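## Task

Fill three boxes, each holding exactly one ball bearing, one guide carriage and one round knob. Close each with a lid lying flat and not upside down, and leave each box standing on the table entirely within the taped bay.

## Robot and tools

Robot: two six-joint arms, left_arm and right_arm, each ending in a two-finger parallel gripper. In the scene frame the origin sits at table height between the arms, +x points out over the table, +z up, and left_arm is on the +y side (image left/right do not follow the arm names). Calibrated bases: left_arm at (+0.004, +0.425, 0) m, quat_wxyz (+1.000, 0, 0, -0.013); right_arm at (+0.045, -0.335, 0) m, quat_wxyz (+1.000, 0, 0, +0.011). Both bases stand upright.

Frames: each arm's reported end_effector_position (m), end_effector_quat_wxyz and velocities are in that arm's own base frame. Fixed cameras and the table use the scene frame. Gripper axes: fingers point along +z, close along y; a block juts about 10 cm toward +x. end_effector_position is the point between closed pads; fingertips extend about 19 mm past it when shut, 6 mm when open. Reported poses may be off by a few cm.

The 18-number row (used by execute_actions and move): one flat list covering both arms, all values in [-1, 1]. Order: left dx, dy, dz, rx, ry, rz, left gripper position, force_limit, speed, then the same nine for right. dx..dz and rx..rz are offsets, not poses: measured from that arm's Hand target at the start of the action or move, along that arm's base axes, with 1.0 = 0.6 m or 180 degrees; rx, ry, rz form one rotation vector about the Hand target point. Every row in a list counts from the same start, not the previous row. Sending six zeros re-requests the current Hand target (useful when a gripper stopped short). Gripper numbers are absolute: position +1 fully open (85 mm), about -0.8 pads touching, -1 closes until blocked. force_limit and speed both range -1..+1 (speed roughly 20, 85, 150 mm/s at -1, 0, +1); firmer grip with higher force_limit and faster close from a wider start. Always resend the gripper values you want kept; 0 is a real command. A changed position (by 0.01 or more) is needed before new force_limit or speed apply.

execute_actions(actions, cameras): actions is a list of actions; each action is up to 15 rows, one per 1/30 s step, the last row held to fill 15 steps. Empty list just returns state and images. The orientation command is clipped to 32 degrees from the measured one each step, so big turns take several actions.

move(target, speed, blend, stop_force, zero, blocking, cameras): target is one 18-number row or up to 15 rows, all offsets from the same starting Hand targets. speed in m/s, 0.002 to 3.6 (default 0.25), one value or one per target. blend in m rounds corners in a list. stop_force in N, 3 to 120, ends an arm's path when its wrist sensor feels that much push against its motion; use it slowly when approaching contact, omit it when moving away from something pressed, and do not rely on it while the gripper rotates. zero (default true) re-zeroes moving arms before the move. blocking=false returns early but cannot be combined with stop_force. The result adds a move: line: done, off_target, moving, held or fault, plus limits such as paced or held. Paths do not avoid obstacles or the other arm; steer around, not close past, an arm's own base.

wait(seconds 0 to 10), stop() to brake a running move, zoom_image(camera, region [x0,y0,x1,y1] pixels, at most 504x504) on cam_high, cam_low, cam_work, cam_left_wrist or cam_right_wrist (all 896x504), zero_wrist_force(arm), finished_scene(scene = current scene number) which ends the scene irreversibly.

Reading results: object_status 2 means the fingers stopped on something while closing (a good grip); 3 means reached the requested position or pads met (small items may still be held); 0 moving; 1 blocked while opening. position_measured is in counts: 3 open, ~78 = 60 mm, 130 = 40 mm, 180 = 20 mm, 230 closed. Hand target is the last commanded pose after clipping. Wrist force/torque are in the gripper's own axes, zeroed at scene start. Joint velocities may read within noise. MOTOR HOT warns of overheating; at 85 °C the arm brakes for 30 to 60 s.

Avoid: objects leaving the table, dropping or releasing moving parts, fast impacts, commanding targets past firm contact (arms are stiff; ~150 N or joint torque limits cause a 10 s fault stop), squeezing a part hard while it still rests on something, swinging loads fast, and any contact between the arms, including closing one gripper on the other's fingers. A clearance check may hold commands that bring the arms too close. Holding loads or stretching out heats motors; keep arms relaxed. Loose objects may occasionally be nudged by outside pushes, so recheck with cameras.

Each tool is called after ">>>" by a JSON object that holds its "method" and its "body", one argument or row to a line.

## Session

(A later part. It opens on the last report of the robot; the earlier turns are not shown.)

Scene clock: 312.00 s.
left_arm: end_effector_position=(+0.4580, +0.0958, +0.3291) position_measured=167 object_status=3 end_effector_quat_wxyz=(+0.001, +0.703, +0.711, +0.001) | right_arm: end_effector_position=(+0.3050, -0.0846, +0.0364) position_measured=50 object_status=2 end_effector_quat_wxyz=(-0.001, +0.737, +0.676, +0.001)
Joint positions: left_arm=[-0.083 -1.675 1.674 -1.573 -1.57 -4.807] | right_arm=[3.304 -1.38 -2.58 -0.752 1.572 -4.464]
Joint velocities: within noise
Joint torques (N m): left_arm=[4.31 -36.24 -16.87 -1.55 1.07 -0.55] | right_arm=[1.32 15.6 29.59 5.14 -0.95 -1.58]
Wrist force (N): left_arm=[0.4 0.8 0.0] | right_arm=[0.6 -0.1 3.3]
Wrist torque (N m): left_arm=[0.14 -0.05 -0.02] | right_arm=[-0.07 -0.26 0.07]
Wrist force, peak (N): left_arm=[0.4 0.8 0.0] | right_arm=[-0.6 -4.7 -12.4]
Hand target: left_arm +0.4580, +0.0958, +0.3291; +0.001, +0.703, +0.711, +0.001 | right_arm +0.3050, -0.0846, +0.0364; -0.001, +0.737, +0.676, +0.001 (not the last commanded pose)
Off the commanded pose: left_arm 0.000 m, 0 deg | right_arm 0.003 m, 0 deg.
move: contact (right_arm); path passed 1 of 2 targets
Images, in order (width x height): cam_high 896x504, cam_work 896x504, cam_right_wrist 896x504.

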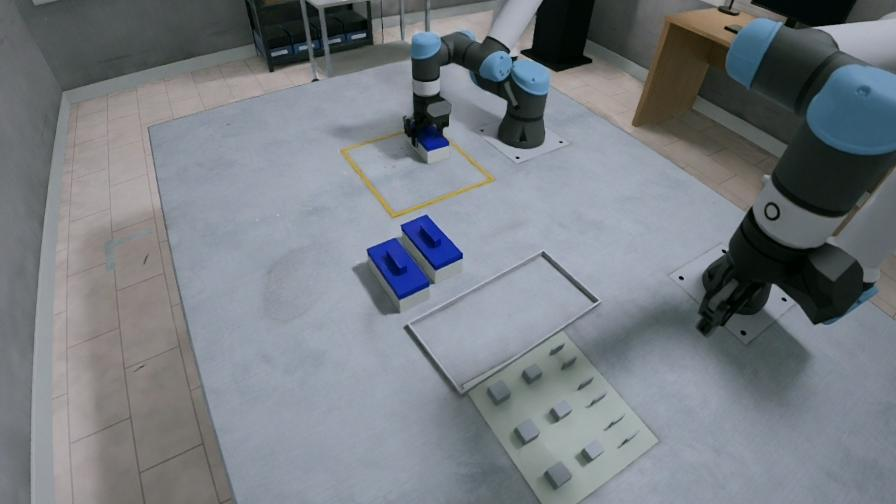

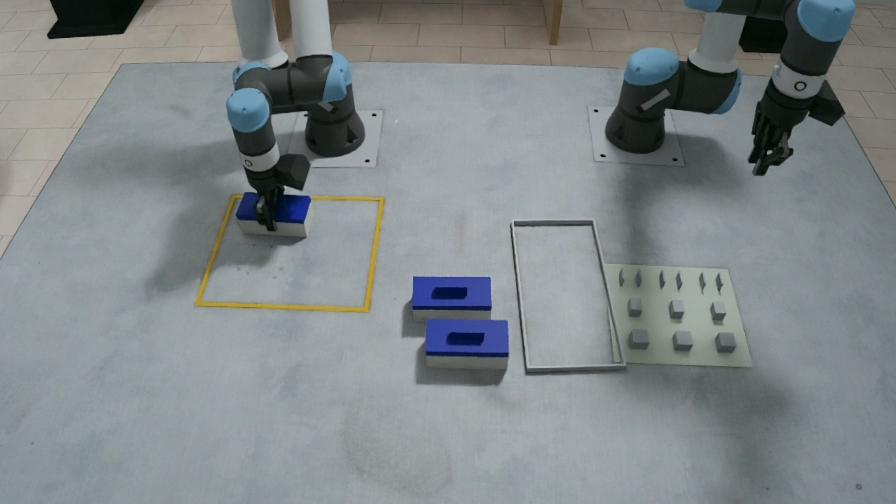

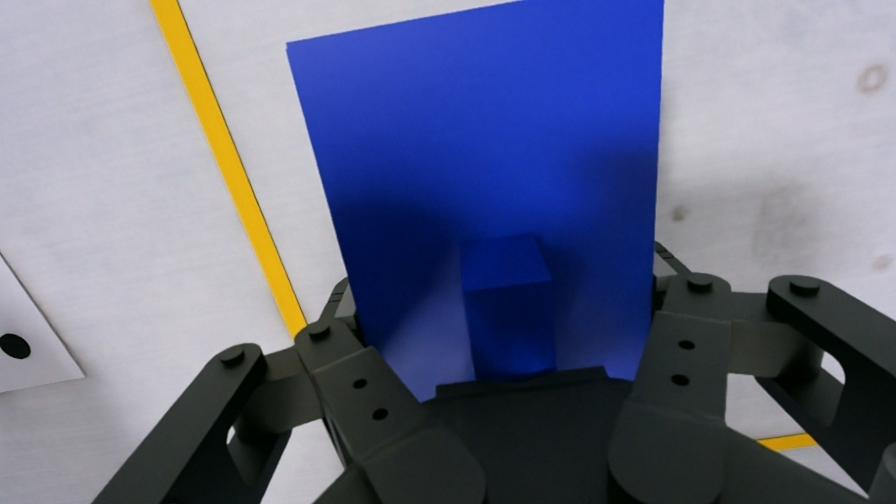

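>>> {"method": "move", "body": {
  "target": [
    [0,0,0,0,0,0,-0.3,-1,-1,0,0,-0.0015,0,0,0,-1,-1,-1],
    [0,0,0,0,0,0,-0.3,-1,-1,0,0,-0.0015,0,0,0,0.9,-1,-1],
    [0,0,0,0,0,0,-0.3,-1,-1,0,0,0.1,0,0,0,0.9,-1,-1],
    [0,0,0,0,0,0,-0.3,-1,-1,0,0,0.25,0,0,0,0.9,-1,-1]
  ],
  "speed": [0.02,0.02,0.06,0.2],
  "cameras": ["cam_work","cam_high","cam_right_wrist"]
}}

Scene clock: 316.03 s.
left_arm: end_effector_position=(+0.4580, +0.0958, +0.3291) position_measured=167 object_status=3 end_effector_quat_wxyz=(+0.001, +0.703, +0.711, +0.001) | right_arm: end_effector_position=(+0.3050, -0.0846, +0.1863) position_measured=16 object_status=3 end_effector_quat_wxyz=(-0.001, +0.737, +0.676, +0.001)
Joint positions: left_arm=[-0.083 -1.675 1.674 -1.573 -1.57 -4.807] | right_arm=[3.304 -1.101 -2.293 -1.317 1.572 -4.464]
Joint velocities: within noise
Joint torques (N m): left_arm=[4.06 -35.89 -16.81 -1.56 1.06 -0.92] | right_arm=[-1.33 5.9 31.95 1.67 -1 0.29]
Wrist force (N): left_arm=[0.2 0.7 0.0] | right_arm=[0.5 -0.1 0.1]
Wrist torque (N m): left_arm=[0.13 -0.02 -0.03] | right_arm=[-0.08 -0.12 0.05]
Wrist force, peak (N): left_arm=[0.5 0.8 -0.2] | right_arm=[-1.4 -11.0 -31.2]
Hand target: left_arm +0.4580, +0.0958, +0.3291; +0.001, +0.703, +0.711, +0.001 | right_arm +0.3050, -0.0846, +0.1864; -0.001, +0.737, +0.676, +0.001
Off the commanded pose: left_arm 0.000 m, 0 deg | right_arm 0.000 m, 0 deg.
move: done
Images, in order (width x height): cam_high 896x504, cam_work 896x504, cam_right_wrist 896x504.

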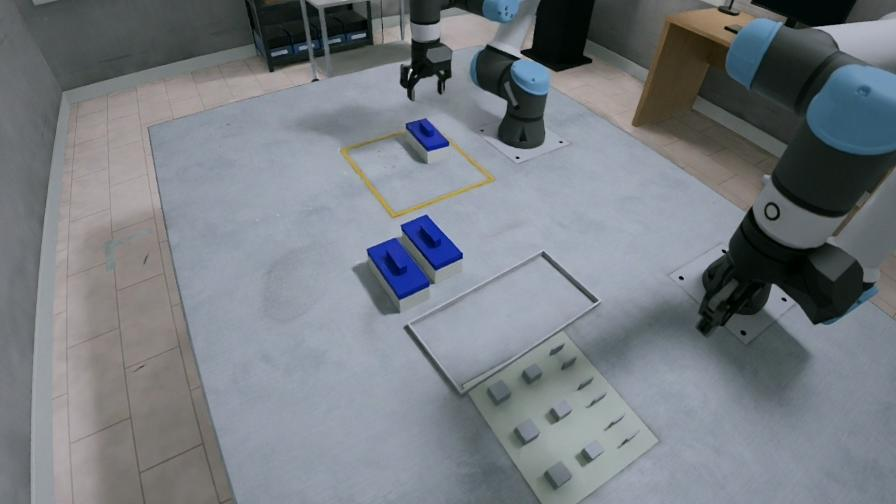

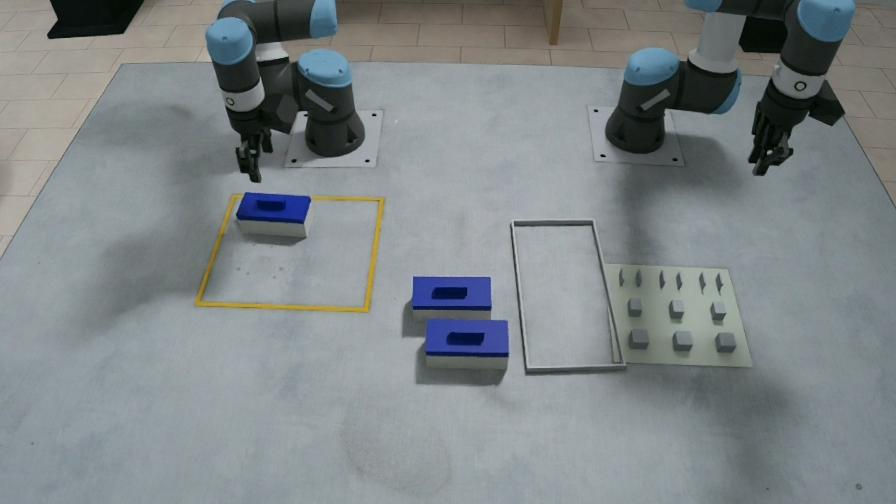

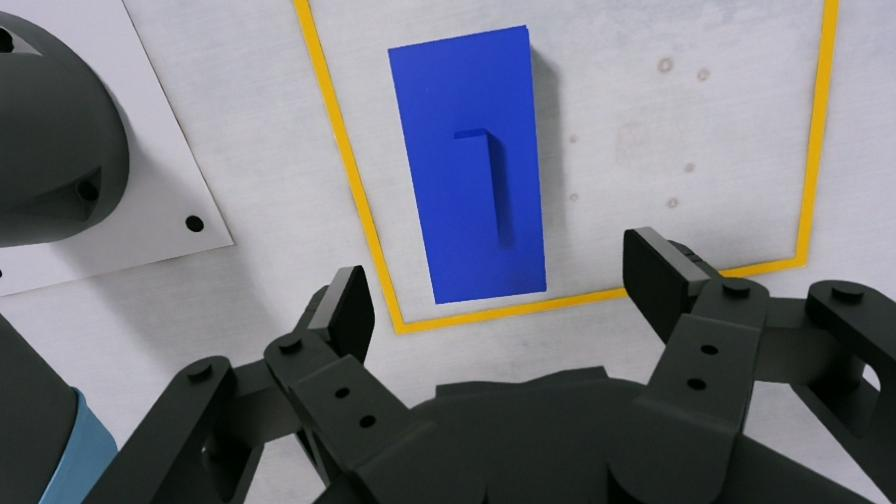

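>>> {"method": "move", "body": {
  "target": [0,0,0,0,0,0,-0.3,-1,-1,0.363,0.65,0,0,0,0.0217,1,-1,1],
  "speed": 0.45,
  "cameras": ["cam_right_wrist"]
}}

Scene clock: 317.90 s.
left_arm: end_effector_position=(+0.4580, +0.0958, +0.3291) position_measured=167 object_status=3 end_effector_quat_wxyz=(+0.001, +0.703, +0.711, +0.001) | right_arm: end_effector_position=(+0.5227, +0.3053, +0.1865) position_measured=3 object_status=3 end_effector_quat_wxyz=(-0.001, +0.713, +0.701, +0.000)
Joint positions: left_arm=[-0.083 -1.675 1.674 -1.573 -1.57 -4.807] | right_arm=[3.892 -1.856 -1.615 -1.24 1.572 -3.945]
Joint velocities: within noise
Joint torques (N m): left_arm=[4.6 -35.97 -16.59 -1.53 1.05 -0.81] | right_arm=[2.95 24.72 35.14 6.16 1.08 -1.04]
Wrist force (N): left_arm=[0.2 0.6 -0.1] | right_arm=[0.4 -0.3 0.3]
Wrist torque (N m): left_arm=[0.10 -0.02 -0.02] | right_arm=[-0.12 -0.12 0.06]
Wrist force, peak (N): left_arm=[0.7 0.5 0.0] | right_arm=[6.3 -0.2 0.4]
Hand target: left_arm +0.4580, +0.0958, +0.3291; +0.001, +0.703, +0.711, +0.001 | right_arm +0.5228, +0.3054, +0.1864; -0.001, +0.713, +0.701, +0.000
Off the commanded pose: left_arm 0.000 m, 0 deg | right_arm 0.000 m, 0 deg.
move: done
Images, in order (width x height): cam_right_wrist 896x504.

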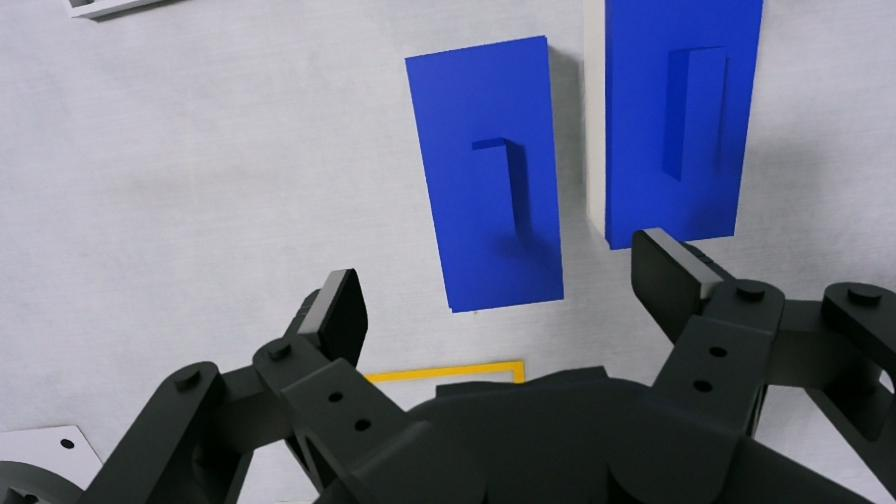

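>>> {"method": "move", "body": {
  "target": [0,0,0,0,0,0,-0.3,-1,-1,0.015,-0.0125,-0.1,0,0,-0.002,1,-1,1],
  "speed": 0.25,
  "cameras": ["cam_right_wrist"]
}}

Scene clock: 319.70 s.
left_arm: end_effector_position=(+0.4580, +0.0958, +0.3291) position_measured=167 object_status=3 end_effector_quat_wxyz=(+0.001, +0.703, +0.711, +0.001) | right_arm: end_effector_position=(+0.5317, +0.2978, +0.1263) position_measured=3 object_status=3 end_effector_quat_wxyz=(-0.001, +0.715, +0.699, +0.000)
Joint positions: left_arm=[-0.083 -1.675 1.674 -1.573 -1.57 -4.807] | right_arm=[3.872 -1.921 -1.693 -1.098 1.572 -3.959]
Joint velocities: within noise
Joint torques (N m): left_arm=[4.34 -36.2 -17.15 -1.58 1.03 -0.82] | right_arm=[4.6 55.71 33.84 2.52 0.99 1.64]
Wrist force (N): left_arm=[0.4 0.7 0.1] | right_arm=[0.2 -0.5 0.2]
Wrist torque (N m): left_arm=[0.13 -0.05 -0.02] | right_arm=[-0.17 -0.07 0.06]
Wrist force, peak (N): left_arm=[0.4 0.9 -0.2] | right_arm=[0.0 -0.2 2.1]
Hand target: left_arm +0.4580, +0.0958, +0.3291; +0.001, +0.703, +0.711, +0.001 | right_arm +0.5318, +0.2979, +0.1264; -0.001, +0.715, +0.699, +0.000
Off the commanded pose: left_arm 0.000 m, 0 deg | right_arm 0.000 m, 0 deg.
move: done
Images, in order (width x height): cam_right_wrist 896x504.

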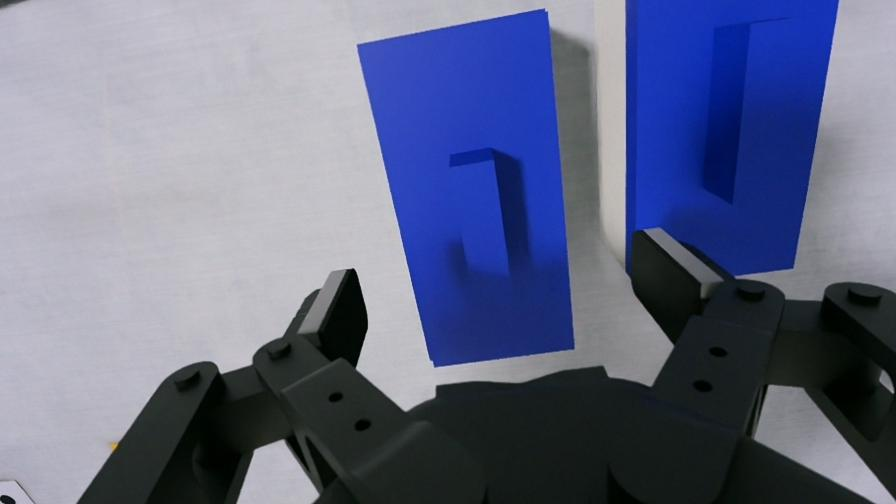

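>>> {"method": "move", "body": {
  "target": [
    [0,0,0,0,0,0,-0.3,-1,-1,-0.002,0,-0.07,0,0,0.0,0.94,-1,1],
    [0,0,0,0,0,0,-0.3,-1,-1,-0.002,0,-0.1465,0,0,0.0,0.94,-1,1]
  ],
  "speed": [0.1,0.03],
  "stop_force": 5,
  "cameras": ["cam_right_wrist"]
}}

Scene clock: 323.63 s.
left_arm: end_effector_position=(+0.4580, +0.0958, +0.3291) position_measured=167 object_status=3 end_effector_quat_wxyz=(+0.001, +0.703, +0.711, +0.001) | right_arm: end_effector_position=(+0.5306, +0.2979, +0.0385) position_measured=11 object_status=3 end_effector_quat_wxyz=(-0.001, +0.715, +0.699, +0.000)
Joint positions: left_arm=[-0.083 -1.675 1.674 -1.573 -1.57 -4.807] | right_arm=[3.874 -2.033 -1.791 -0.887 1.572 -3.957]
Joint velocities: within noise
Joint torques (N m): left_arm=[4.28 -35.86 -17.4 -1.57 0.94 -0.87] | right_arm=[-2.93 57.83 30.43 0.75 -0.95 -1.64]
Wrist force (N): left_arm=[0.2 0.7 -0.1] | right_arm=[0.6 -0.4 0.4]
Wrist torque (N m): left_arm=[0.13 -0.02 -0.02] | right_arm=[-0.14 -0.12 0.04]
Wrist force, peak (N): left_arm=[0.5 0.8 -0.2] | right_arm=[0.7 -0.4 -2.5]
Hand target: left_arm +0.4580, +0.0958, +0.3291; +0.001, +0.703, +0.711, +0.001 | right_arm +0.5306, +0.2979, +0.0385; -0.001, +0.715, +0.699, +0.000
Off the commanded pose: left_arm 0.000 m, 0 deg | right_arm 0.000 m, 0 deg.
move: done
Images, in order (width x height): cam_right_wrist 896x504.

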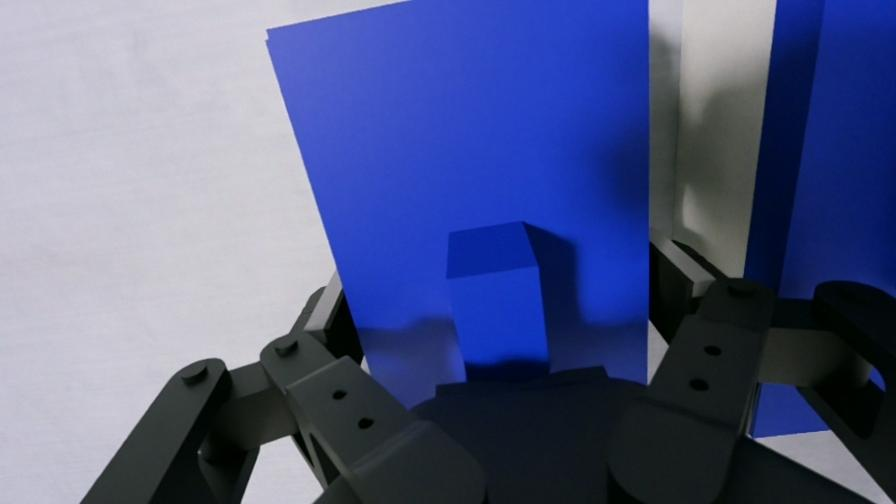

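>>> {"method": "move", "body": {
  "target": [
    [0,0,0,0,0,0,-0.3,-1,-1,-0.0015,0,-0.001,0,0,0,0.94,-1,1],
    [0,0,0,0,0,0,-0.3,-1,-1,-0.0015,0,-0.001,0,0,0,-1,-1,-1],
    [0,0,0,0,0,0,-0.3,-1,-1,-0.0015,0,0.01,0,0,0,-1,-1,-1]
  ],
  "speed": [0.02,0.02,0.03],
  "cameras": ["cam_right_wrist"]
}}

>>> {"method": "move", "body": {
  "target": [0,0,0,0,0,0,-0.3,-1,-1,0,0,0.05,0,0,0,-1,-1,-1],
  "speed": 0.05,
  "cameras": ["cam_high"]
}}

>>> {"method": "zoom_image", "body": {
  "camera": "cam_high",
  "region": [350, 150, 550, 320]
}}

Scene clock: 326.40 s.
left_arm: end_effector_position=(+0.4580, +0.0958, +0.3291) position_measured=167 object_status=3 end_effector_quat_wxyz=(+0.001, +0.703, +0.711, +0.001) | right_arm: end_effector_position=(+0.5297, +0.2979, +0.0447) position_measured=48 object_status=2 end_effector_quat_wxyz=(-0.001, +0.715, +0.699, +0.000)
Joint positions: left_arm=[-0.083 -1.675 1.674 -1.573 -1.57 -4.807] | right_arm=[3.875 -2.022 -1.789 -0.901 1.572 -3.956]
Joint velocities: within noise
Joint torques (N m): left_arm=[4.16 -35.54 -17.3 -1.56 1 -0.76] | right_arm=[-3.38 44.03 26.88 4.1 -0.88 -1.43]
Wrist force (N): left_arm=[0.1 0.9 0.1] | right_arm=[0.6 -0.1 4.5]
Wrist torque (N m): left_arm=[0.16 -0.01 -0.02] | right_arm=[-0.12 -0.15 0.04]
Wrist force, peak (N): left_arm=[0.1 0.9 0.1] | right_arm=[-1.2 -3.1 -8.0]
Hand target: left_arm +0.4580, +0.0958, +0.3291; +0.001, +0.703, +0.711, +0.001 | right_arm +0.5297, +0.2979, +0.0445; -0.001, +0.715, +0.699, +0.000
Off the commanded pose: left_arm 0.000 m, 0 deg | right_arm 0.000 m, 0 deg.
move: done
Images, in order (width x height): cam_right_wrist 896x504.

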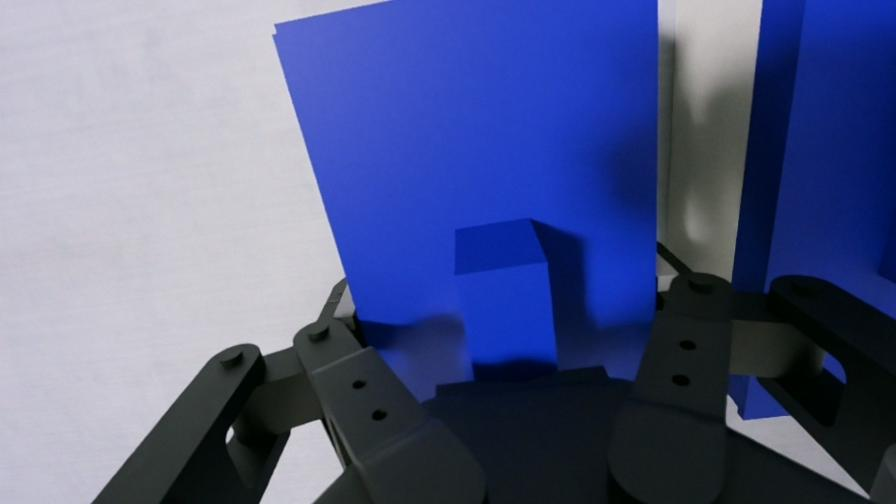

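Scene clock: 327.30 s.
left_arm: end_effector_position=(+0.4580, +0.0958, +0.3291) position_measured=167 object_status=3 end_effector_quat_wxyz=(+0.001, +0.703, +0.711, +0.001) | right_arm: end_effector_position=(+0.5297, +0.2980, +0.0748) position_measured=48 object_status=2 end_effector_quat_wxyz=(-0.001, +0.715, +0.699, +0.001) end_effector_velocity=(+0.000, +0.001, -0.001) end_effector_angular_velocity=(+0.003, -0.002, +0.000)
Joint positions: left_arm=[-0.083 -1.675 1.674 -1.573 -1.57 -4.807] | right_arm=[3.875 -1.98 -1.76 -0.971 1.572 -3.956]
Joint velocities: left_arm=[within noise] | right_arm=[0 -0.001 -0.002 0.006 0.001 0]
Joint torques (N m): left_arm=[4.41 -35.32 -17.33 -1.6 1.03 -0.8] | right_arm=[-1.85 26.76 13.07 6.99 -0.89 -1.56]
Wrist force (N): left_arm=[0.4 0.5 0.0] | right_arm=[0.7 -0.3 4.3]
Wrist torque (N m): left_arm=[0.10 -0.06 -0.03] | right_arm=[-0.15 -0.17 0.05]
Wrist force, peak (N): left_arm=[0.2 0.7 -0.2] | right_arm=[0.2 -0.4 6.3]
Hand target: left_arm +0.4580, +0.0958, +0.3291; +0.001, +0.703, +0.711, +0.001 | right_arm +0.5297, +0.2979, +0.0745; -0.001, +0.715, +0.699, +0.000
Off the commanded pose: left_arm 0.000 m, 0 deg | right_arm 0.000 m, 0 deg.
move: done
Images, in order (width x height): cam_high 896x504.

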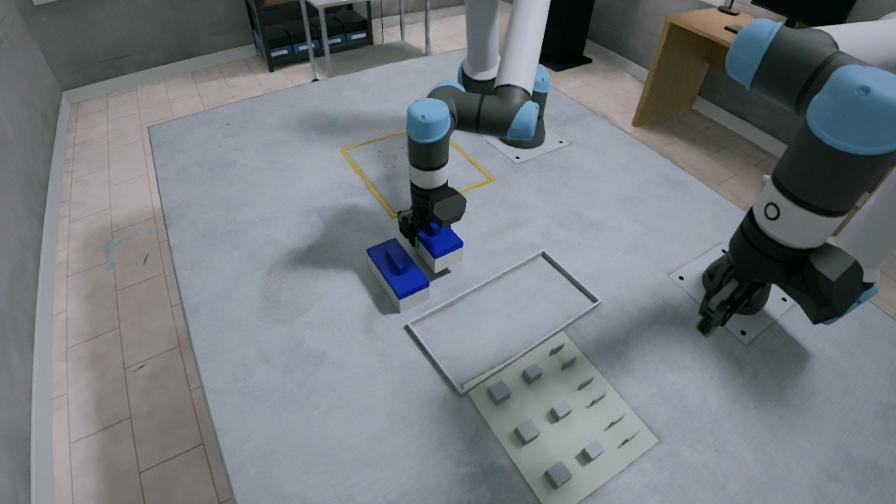

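Scaled by 2.520.

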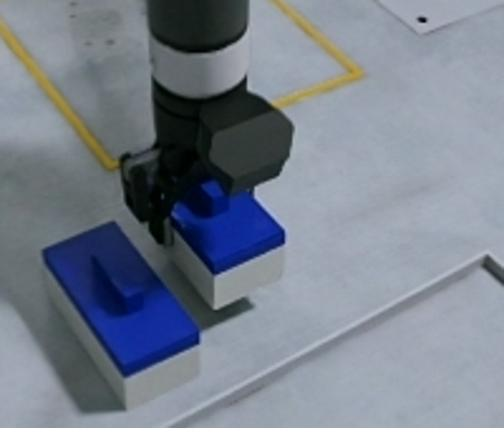

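>>> {"method": "move", "body": {
  "target": [
    [0,0,0,0,0,0,-0.3,-1,-1,0,0,0.03,0,0,0,-1,-1,-1],
    [0,0,0,0,0,0,-0.3,-1,-1,-0.0995,-0.647,0.03,0,0,-0.022,-1,-1,-1]
  ],
  "speed": 0.3,
  "blend": [0.01,0],
  "cameras": ["cam_work","cam_right_wrist"]
}}

Scene clock: 329.57 s.
left_arm: end_effector_position=(+0.4580, +0.0958, +0.3291) position_measured=167 object_status=3 end_effector_quat_wxyz=(+0.001, +0.703, +0.711, +0.001) | right_arm: end_effector_position=(+0.4701, -0.0902, +0.0926) position_measured=48 object_status=2 end_effector_quat_wxyz=(-0.001, +0.739, +0.674, +0.001)
Joint positions: left_arm=[-0.083 -1.675 1.674 -1.573 -1.57 -4.807] | right_arm=[3.233 -1.68 -2.105 -0.927 1.572 -4.528]
Joint velocities: within noise
Joint torques (N m): left_arm=[4.57 -35.4 -17.58 -1.69 1.01 -0.79] | right_arm=[-3.15 21.76 18.68 0.81 0.72 -1.64]
Wrist force (N): left_arm=[0.3 0.7 -0.2] | right_arm=[0.4 -0.2 4.3]
Wrist torque (N m): left_arm=[0.12 -0.04 -0.02] | right_arm=[-0.13 -0.10 0.04]
Wrist force, peak (N): left_arm=[0.3 0.9 -0.1] | right_arm=[-9.7 -2.5 4.3]
Hand target: left_arm +0.4580, +0.0958, +0.3291; +0.001, +0.703, +0.711, +0.001 | right_arm +0.4700, -0.0903, +0.0925; -0.001, +0.739, +0.674, +0.001
Off the commanded pose: left_arm 0.000 m, 0 deg | right_arm 0.000 m, 0 deg.
move: done; blend cut to 0.009 m at target 1
Images, in order (width x height): cam_work 896x504, cam_right_wrist 896x504.

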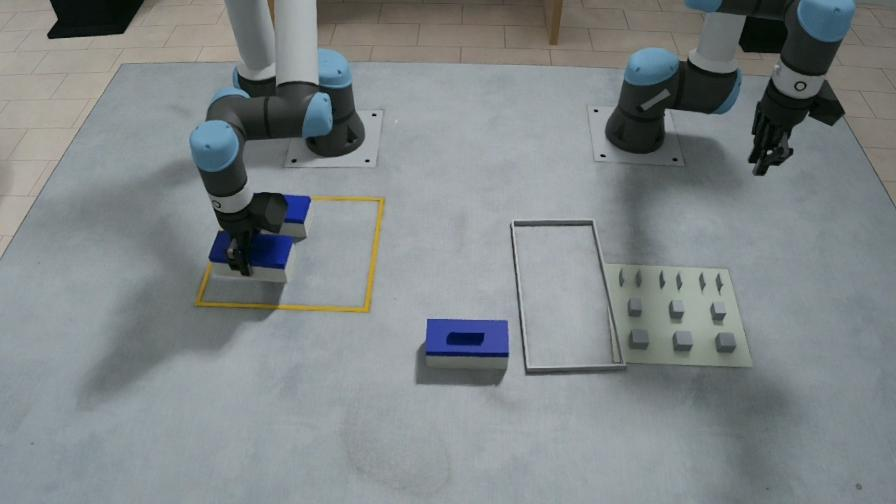

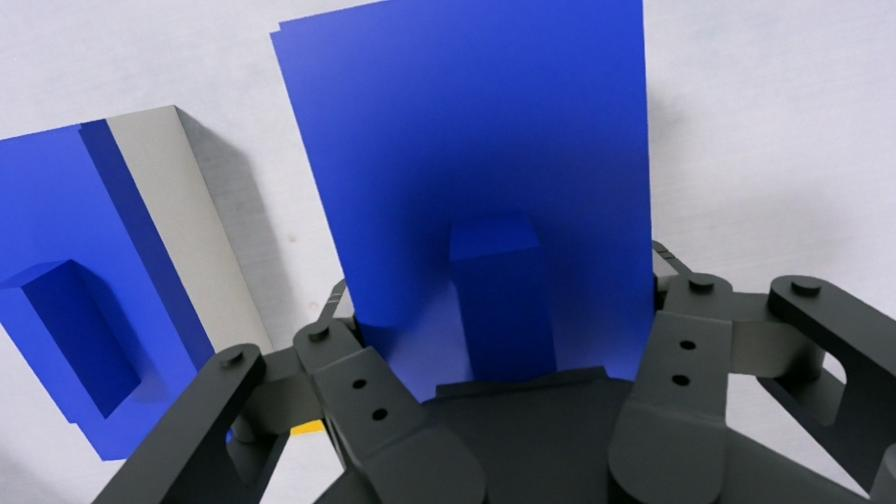

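>>> {"method": "move", "body": {
  "target": [
    [0,0,0,0,0,0,-0.3,-1,-1,-0.0133,0.005,-0.078,0,0,0,-1,-1,-1],
    [0,0,0,0,0,0,-0.3,-1,-1,-0.0133,0.005,-0.12,0,0,0,-1,-1,-1]
  ],
  "speed": [0.12,0.015],
  "stop_force": 4,
  "cameras": ["cam_work"]
}}

Scene clock: 331.87 s.
left_arm: end_effector_position=(+0.4580, +0.0958, +0.3291) position_measured=167 object_status=3 end_effector_quat_wxyz=(+0.001, +0.703, +0.711, +0.001) | right_arm: end_effector_position=(+0.4620, -0.0873, +0.0389) position_measured=48 object_status=2 end_effector_quat_wxyz=(-0.001, +0.739, +0.674, +0.000)
Joint positions: left_arm=[-0.083 -1.675 1.674 -1.573 -1.57 -4.807] | right_arm=[3.241 -1.762 -2.189 -0.761 1.572 -4.52]
Joint velocities: within noise
Joint torques (N m): left_arm=[4.59 -34.93 -17.69 -1.57 1.05 -0.73] | right_arm=[0.98 43.09 29.36 4.11 -0.63 -1.16]
Wrist force (N): left_arm=[0.4 0.5 0.2] | right_arm=[0.3 -0.1 4.0]
Wrist torque (N m): left_arm=[0.10 -0.05 -0.02] | right_arm=[-0.11 -0.08 0.03]
Wrist force, peak (N): left_arm=[0.5 0.8 0.0] | right_arm=[1.9 -2.9 -7.5]
Hand target: left_arm +0.4580, +0.0958, +0.3291; +0.001, +0.703, +0.711, +0.001 | right_arm +0.4620, -0.0873, +0.0389; -0.001, +0.739, +0.674, +0.001 (not the last commanded pose)
Off the commanded pose: left_arm 0.000 m, 0 deg | right_arm 0.018 m, 0 deg.
move: contact (right_arm); path passed 1 of 2 targets
Images, in order (width x height): cam_work 896x504.

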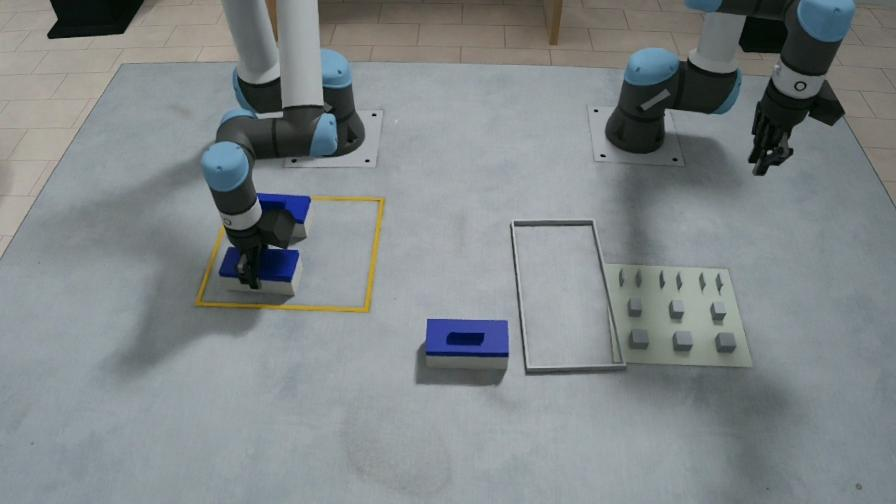

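>>> {"method": "move", "body": {
  "target": [
    [0,0,0,0,0,0,-0.3,-1,-1,0,0,-0.0013,0,0,0,-1,-1,-1],
    [0,0,0,0,0,0,-0.3,-1,-1,0,0,-0.0013,0,0,0,0.9,-1,-1],
    [0,0,0,0,0,0,-0.3,-1,-1,0,0,0.1,0,0,0,0.9,-1,-1],
    [0,0,0,0,0,0,-0.3,-1,-1,0,0,0.25,0,0,0,0.9,-1,-1]
  ],
  "speed": [0.02,0.02,0.06,0.25],
  "cameras": ["cam_work","cam_high","cam_right_wrist"]
}}

Scene clock: 335.57 s.
left_arm: end_effector_position=(+0.4580, +0.0958, +0.3291) position_measured=167 object_status=3 end_effector_quat_wxyz=(+0.001, +0.703, +0.711, +0.001) | right_arm: end_effector_position=(+0.4620, -0.0873, +0.1888) position_measured=16 object_status=3 end_effector_quat_wxyz=(-0.001, +0.739, +0.674, +0.001)
Joint positions: left_arm=[-0.083 -1.675 1.674 -1.573 -1.57 -4.807] | right_arm=[3.241 -1.537 -1.974 -1.202 1.572 -4.52]
Joint velocities: within noise
Joint torques (N m): left_arm=[4.37 -34.6 -17.75 -1.65 0.97 -0.73] | right_arm=[4.46 23.23 31.41 1.47 1.11 1.56]
Wrist force (N): left_arm=[0.1 0.4 0.0] | right_arm=[0.4 -0.8 0.4]
Wrist torque (N m): left_arm=[0.08 0.00 -0.03] | right_arm=[-0.21 -0.12 0.04]
Wrist force, peak (N): left_arm=[0.2 0.9 -0.1] | right_arm=[1.5 -5.4 -13.5]
Hand target: left_arm +0.4580, +0.0958, +0.3291; +0.001, +0.703, +0.711, +0.001 | right_arm +0.4620, -0.0873, +0.1889; -0.001, +0.739, +0.674, +0.001
Off the commanded pose: left_arm 0.000 m, 0 deg | right_arm 0.000 m, 0 deg.
move: done
Images, in order (width x height): cam_high 896x504, cam_work 896x504, cam_right_wrist 896x504.

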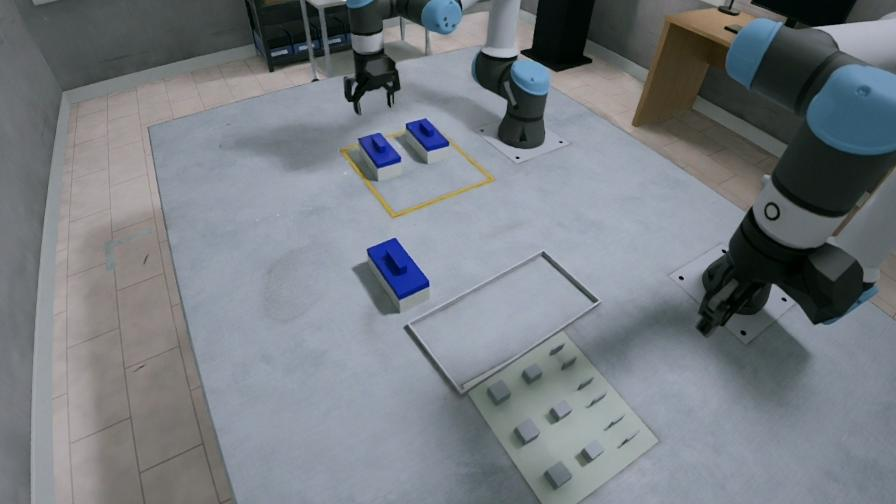

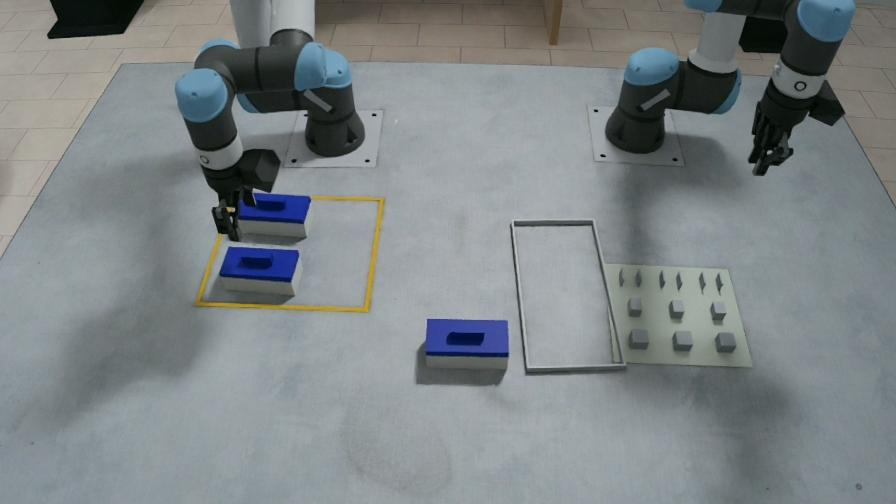

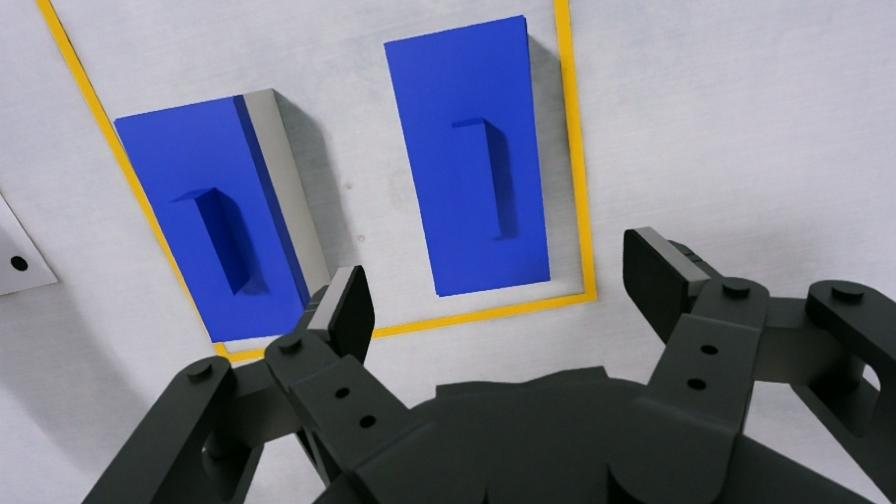

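>>> {"method": "move", "body": {
  "target": [0,0,0,0,0,0,-0.3,-1,-1,0.28,0.6905,0,0,0,0.0183,1,-1,1],
  "speed": 0.45,
  "cameras": ["cam_right_wrist"]
}}

Scene clock: 337.40 s.
left_arm: end_effector_position=(+0.4580, +0.0958, +0.3291) position_measured=167 object_status=3 end_effector_quat_wxyz=(+0.001, +0.703, +0.711, +0.001) | right_arm: end_effector_position=(+0.6300, +0.3269, +0.1888) position_measured=3 object_status=3 end_effector_quat_wxyz=(-0.001, +0.719, +0.695, +0.000)
Joint positions: left_arm=[-0.083 -1.675 1.674 -1.573 -1.57 -4.807] | right_arm=[3.809 -2.099 -1.258 -1.355 1.572 -4.01]
Joint velocities: within noise
Joint torques (N m): left_arm=[4.61 -34.36 -18.37 -1.64 1 -0.77] | right_arm=[4.34 45.26 35.48 5.39 0.99 0.01]
Wrist force (N): left_arm=[0.2 0.5 -0.1] | right_arm=[0.4 -0.4 0.3]
Wrist torque (N m): left_arm=[0.09 -0.01 -0.03] | right_arm=[-0.16 -0.11 0.05]
Wrist force, peak (N): left_arm=[0.4 0.9 0.0] | right_arm=[8.4 -0.4 -0.3]
Hand target: left_arm +0.4580, +0.0958, +0.3291; +0.001, +0.703, +0.711, +0.001 | right_arm +0.6300, +0.3270, +0.1889; -0.001, +0.719, +0.695, +0.000
Off the commanded pose: left_arm 0.000 m, 0 deg | right_arm 0.000 m, 0 deg.
move: done
Images, in order (width x height): cam_right_wrist 896x504.

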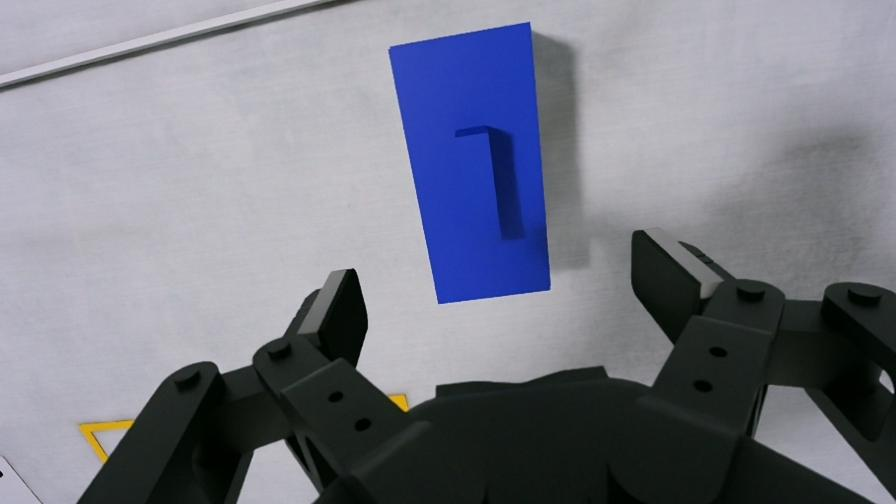

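>>> {"method": "move", "body": {
  "target": [
    [0,0,0,0,0,0,-0.3,-1,-1,0.0025,-0.004,-0.17,0,0,0,1,-1,1],
    [0,0,0,0,0,0,-0.3,-1,-1,0.0025,-0.004,-0.251,0,0,0.0,1,-1,1]
  ],
  "speed": [0.2,0.03],
  "stop_force": 5,
  "cameras": ["cam_right_wrist"]
}}

Scene clock: 341.10 s.
left_arm: end_effector_position=(+0.4580, +0.0958, +0.3291) position_measured=167 object_status=3 end_effector_quat_wxyz=(+0.001, +0.703, +0.711, +0.001) | right_arm: end_effector_position=(+0.6315, +0.3246, +0.0383) position_measured=3 object_status=3 end_effector_quat_wxyz=(-0.001, +0.719, +0.695, +0.000)
Joint positions: left_arm=[-0.083 -1.675 1.674 -1.573 -1.57 -4.807] | right_arm=[3.805 -2.234 -1.45 -1.028 1.572 -4.014]
Joint velocities: within noise
Joint torques (N m): left_arm=[4.48 -34.14 -18.44 -1.63 0.96 -0.74] | right_arm=[3.16 69.71 32.82 0.68 -0.85 1.46]
Wrist force (N): left_arm=[0.2 0.7 0.0] | right_arm=[0.4 -0.3 -0.1]
Wrist torque (N m): left_arm=[0.13 -0.03 -0.02] | right_arm=[-0.13 -0.08 0.06]
Wrist force, peak (N): left_arm=[0.5 0.8 -0.3] | right_arm=[0.6 -0.2 -4.0]
Hand target: left_arm +0.4580, +0.0958, +0.3291; +0.001, +0.703, +0.711, +0.001 | right_arm +0.6315, +0.3246, +0.0383; -0.001, +0.719, +0.695, +0.000
Off the commanded pose: left_arm 0.000 m, 0 deg | right_arm 0.000 m, 0 deg.
move: done
Images, in order (width x height): cam_right_wrist 896x504.

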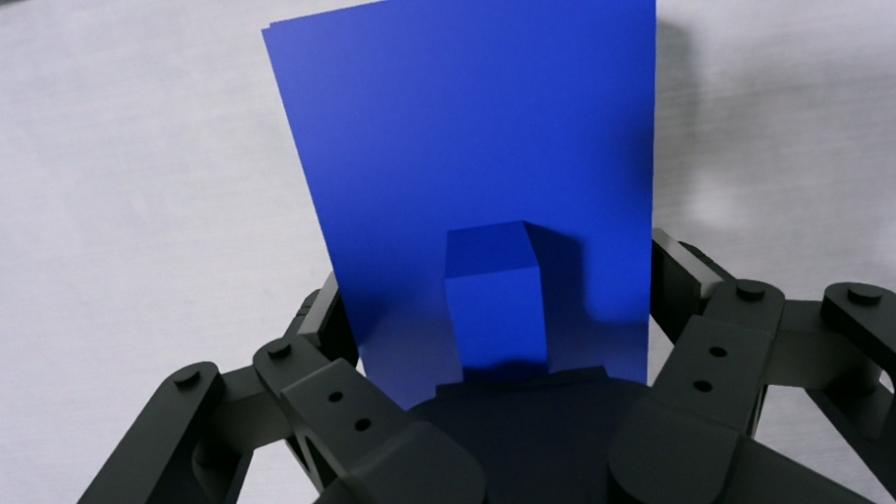

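>>> {"method": "move", "body": {
  "target": [
    [0,0,0,0,0,0,-0.3,-1,-1,-0.0022,0,-0.001,0,0,0,1,-1,1],
    [0,0,0,0,0,0,-0.3,-1,-1,-0.0022,0,-0.001,0,0,0,-1,-1,-1],
    [0,0,0,0,0,0,-0.3,-1,-1,-0.0022,0,0.01,0,0,0,-1,-1,-1],
    [0,0,0,0,0,0,-0.3,-1,-1,-0.0022,0,0.09,0,0,0,-1,-1,-1]
  ],
  "speed": [0.02,0.02,0.03,0.08],
  "cameras": ["cam_right_wrist","cam_high"]
}}

>>> {"method": "zoom_image", "body": {
  "camera": "cam_high",
  "region": [350, 150, 550, 320]
}}

Scene clock: 344.40 s.
left_arm: end_effector_position=(+0.4580, +0.0958, +0.3291) position_measured=167 object_status=3 end_effector_quat_wxyz=(+0.001, +0.703, +0.711, +0.001) | right_arm: end_effector_position=(+0.6302, +0.3247, +0.0926) position_measured=48 object_status=2 end_effector_quat_wxyz=(-0.001, +0.719, +0.695, +0.001)
Joint positions: left_arm=[-0.083 -1.675 1.674 -1.573 -1.57 -4.807] | right_arm=[3.806 -2.171 -1.402 -1.139 1.572 -4.013]
Joint velocities: within noise
Joint torques (N m): left_arm=[4.49 -33.87 -18 -1.57 0.86 -0.78] | right_arm=[-1.87 32.45 13.68 6.82 -0.69 -1.46]
Wrist force (N): left_arm=[0.3 0.6 0.0] | right_arm=[0.4 -0.4 4.4]
Wrist torque (N m): left_arm=[0.11 -0.03 -0.03] | right_arm=[-0.17 -0.13 0.06]
Wrist force, peak (N): left_arm=[0.4 0.8 0.0] | right_arm=[-0.7 -2.9 -6.9]
Hand target: left_arm +0.4580, +0.0958, +0.3291; +0.001, +0.703, +0.711, +0.001 | right_arm +0.6302, +0.3246, +0.0923; -0.001, +0.719, +0.695, +0.000
Off the commanded pose: left_arm 0.000 m, 0 deg | right_arm 0.000 m, 0 deg.
move: done
Images, in order (width x height): cam_high 896x504, cam_right_wrist 896x504.

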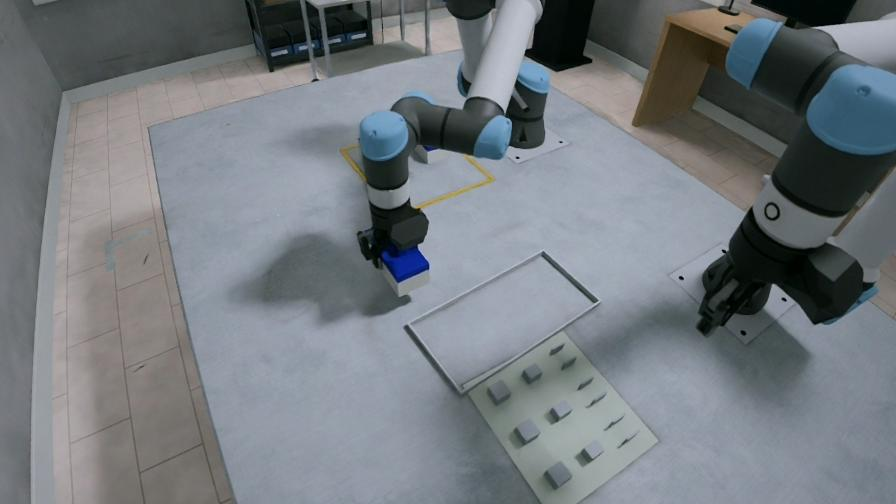

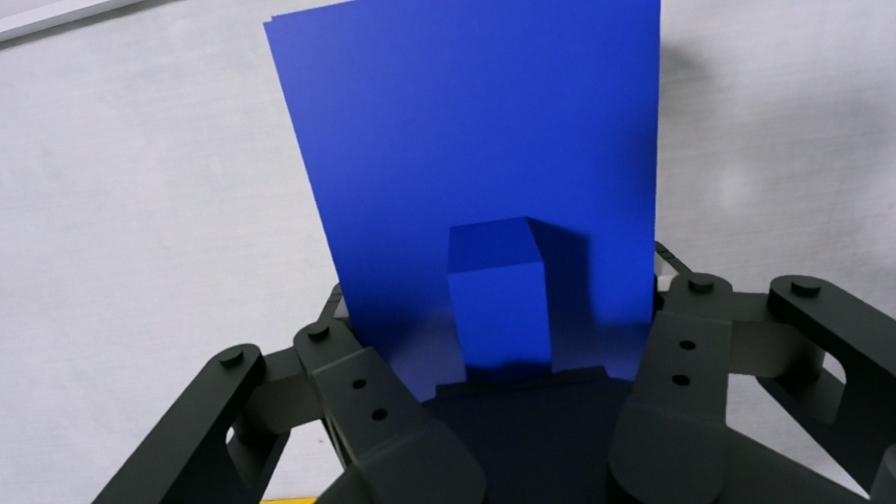

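Scaled by 2.520.

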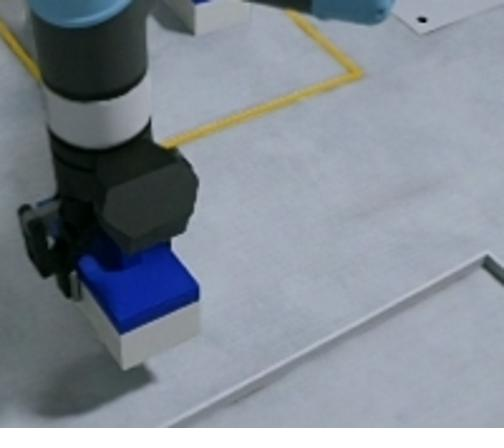

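>>> {"method": "move", "body": {
  "target": [
    [0,0,0,0,0,0,-0.3,-1,-1,-0.1,0,0.06,0,0,-0.15,-1,-1,-1],
    [0,0,0,0,0,0,-0.3,-1,-1,-0.417,-0.416,0.05,0,0,-0.512,-1,-1,-1]
  ],
  "speed": 0.35,
  "blend": [0.02,0],
  "cameras": ["cam_work","cam_right_wrist"]
}}

Scene clock: 347.57 s.
left_arm: end_effector_position=(+0.4580, +0.0958, +0.3291) position_measured=167 object_status=3 end_effector_quat_wxyz=(+0.001, +0.703, +0.711, +0.001) | right_arm: end_effector_position=(+0.3800, +0.0750, +0.1223) position_measured=48 object_status=2 end_effector_quat_wxyz=(+0.000, +0.999, -0.036, +0.001)
Joint positions: left_arm=[-0.083 -1.675 1.674 -1.573 -1.57 -4.807] | right_arm=[3.688 -1.399 -2.284 -1.028 1.57 -2.522]
Joint velocities: within noise
Joint torques (N m): left_arm=[4.35 -33.55 -18.79 -1.49 0.87 -0.75] | right_arm=[-2.8 20.97 28.21 6.2 0.23 1.58]
Wrist force (N): left_arm=[0.2 0.5 0.0] | right_arm=[0.4 -0.4 4.3]
Wrist torque (N m): left_arm=[0.10 -0.02 -0.02] | right_arm=[-0.15 -0.12 0.02]
Wrist force, peak (N): left_arm=[0.4 0.8 0.0] | right_arm=[1.0 -0.1 6.5]
Hand target: left_arm +0.4580, +0.0958, +0.3291; +0.001, +0.703, +0.711, +0.001 | right_arm +0.3800, +0.0750, +0.1223; +0.000, +0.999, -0.036, +0.001
Off the commanded pose: left_arm 0.000 m, 0 deg | right_arm 0.000 m, 0 deg.
move: done
Images, in order (width x height): cam_work 896x504, cam_right_wrist 896x504.

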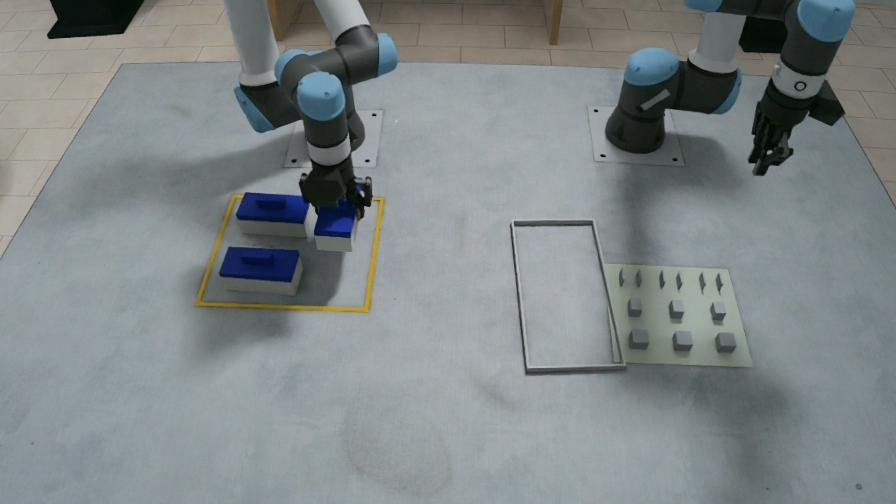

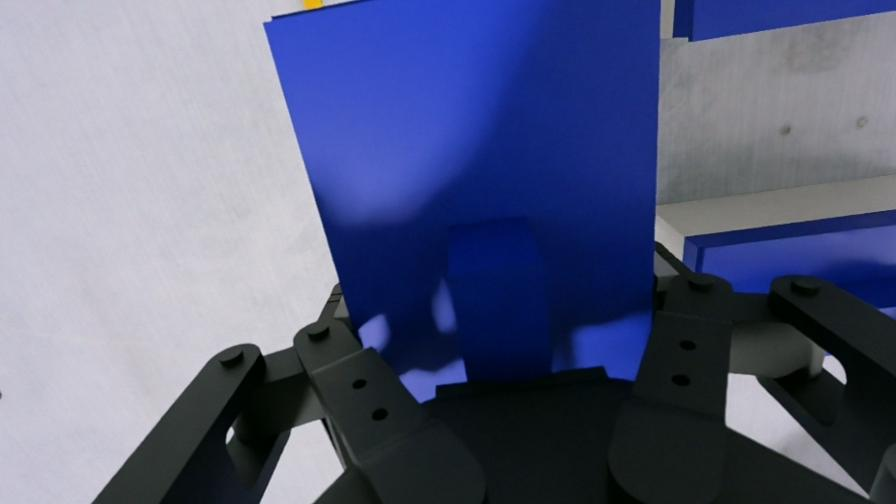

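>>> {"method": "move", "body": {
  "target": [
    [0,0,0,0,0,0,-0.3,-1,-1,0,0,-0.13,0,0,0,-1,-1,-1],
    [0,0,0,0,0,0,-0.3,-1,-1,0,0,-0.15,0,0,0,-1,-1,-1]
  ],
  "speed": [0.12,0.012],
  "stop_force": 4,
  "cameras": ["cam_work","cam_right_wrist"]
}}

Scene clock: 350.47 s.
left_arm: end_effector_position=(+0.4580, +0.0958, +0.3291) position_measured=167 object_status=3 end_effector_quat_wxyz=(+0.001, +0.703, +0.711, +0.001) | right_arm: end_effector_position=(+0.3800, +0.0750, +0.0342) position_measured=48 object_status=2 end_effector_quat_wxyz=(+0.000, +0.999, -0.036, +0.001)
Joint positions: left_arm=[-0.083 -1.675 1.674 -1.573 -1.57 -4.807] | right_arm=[3.688 -1.587 -2.412 -0.712 1.57 -2.522]
Joint velocities: within noise
Joint torques (N m): left_arm=[4.39 -33.39 -18.83 -1.52 0.93 -0.74] | right_arm=[-2.43 32.39 28.56 2.49 0.4 -1.56]
Wrist force (N): left_arm=[0.7 0.5 -0.1] | right_arm=[0.5 -0.2 3.9]
Wrist torque (N m): left_arm=[0.11 -0.09 -0.02] | right_arm=[-0.15 -0.12 0.03]
Wrist force, peak (N): left_arm=[0.4 0.9 0.1] | right_arm=[0.0 -0.1 6.9]
Hand target: left_arm +0.4580, +0.0958, +0.3291; +0.001, +0.703, +0.711, +0.001 | right_arm +0.3800, +0.0750, +0.0342; +0.000, +0.999, -0.036, +0.001 (not the last commanded pose)
Off the commanded pose: left_arm 0.000 m, 0 deg | right_arm 0.002 m, 0 deg.
move: contact (right_arm); path passed 1 of 2 targets
Images, in order (width x height): cam_work 896x504, cam_right_wrist 896x504.

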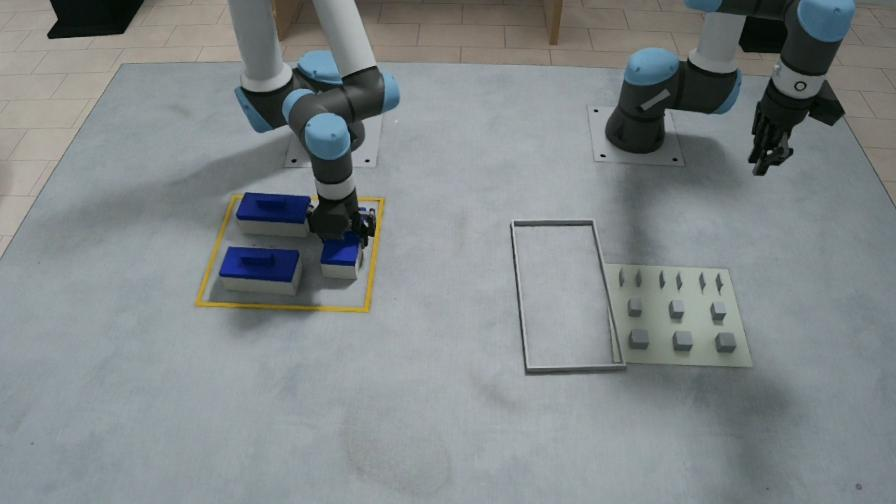

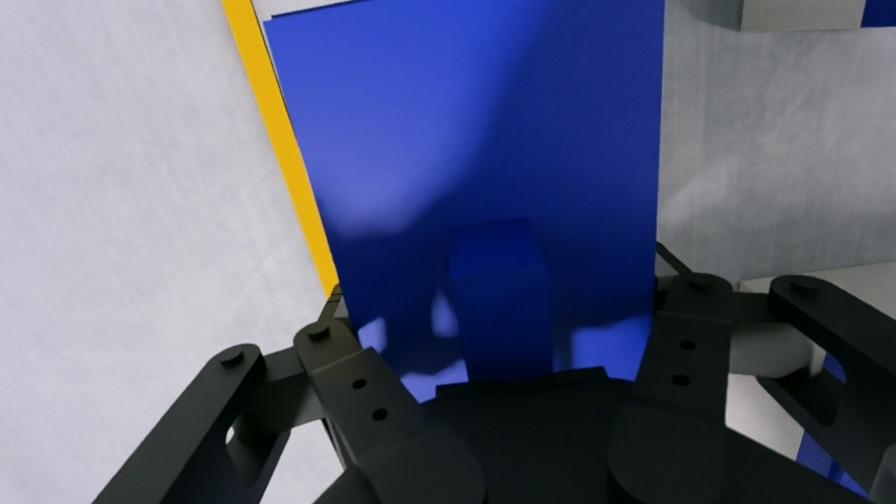

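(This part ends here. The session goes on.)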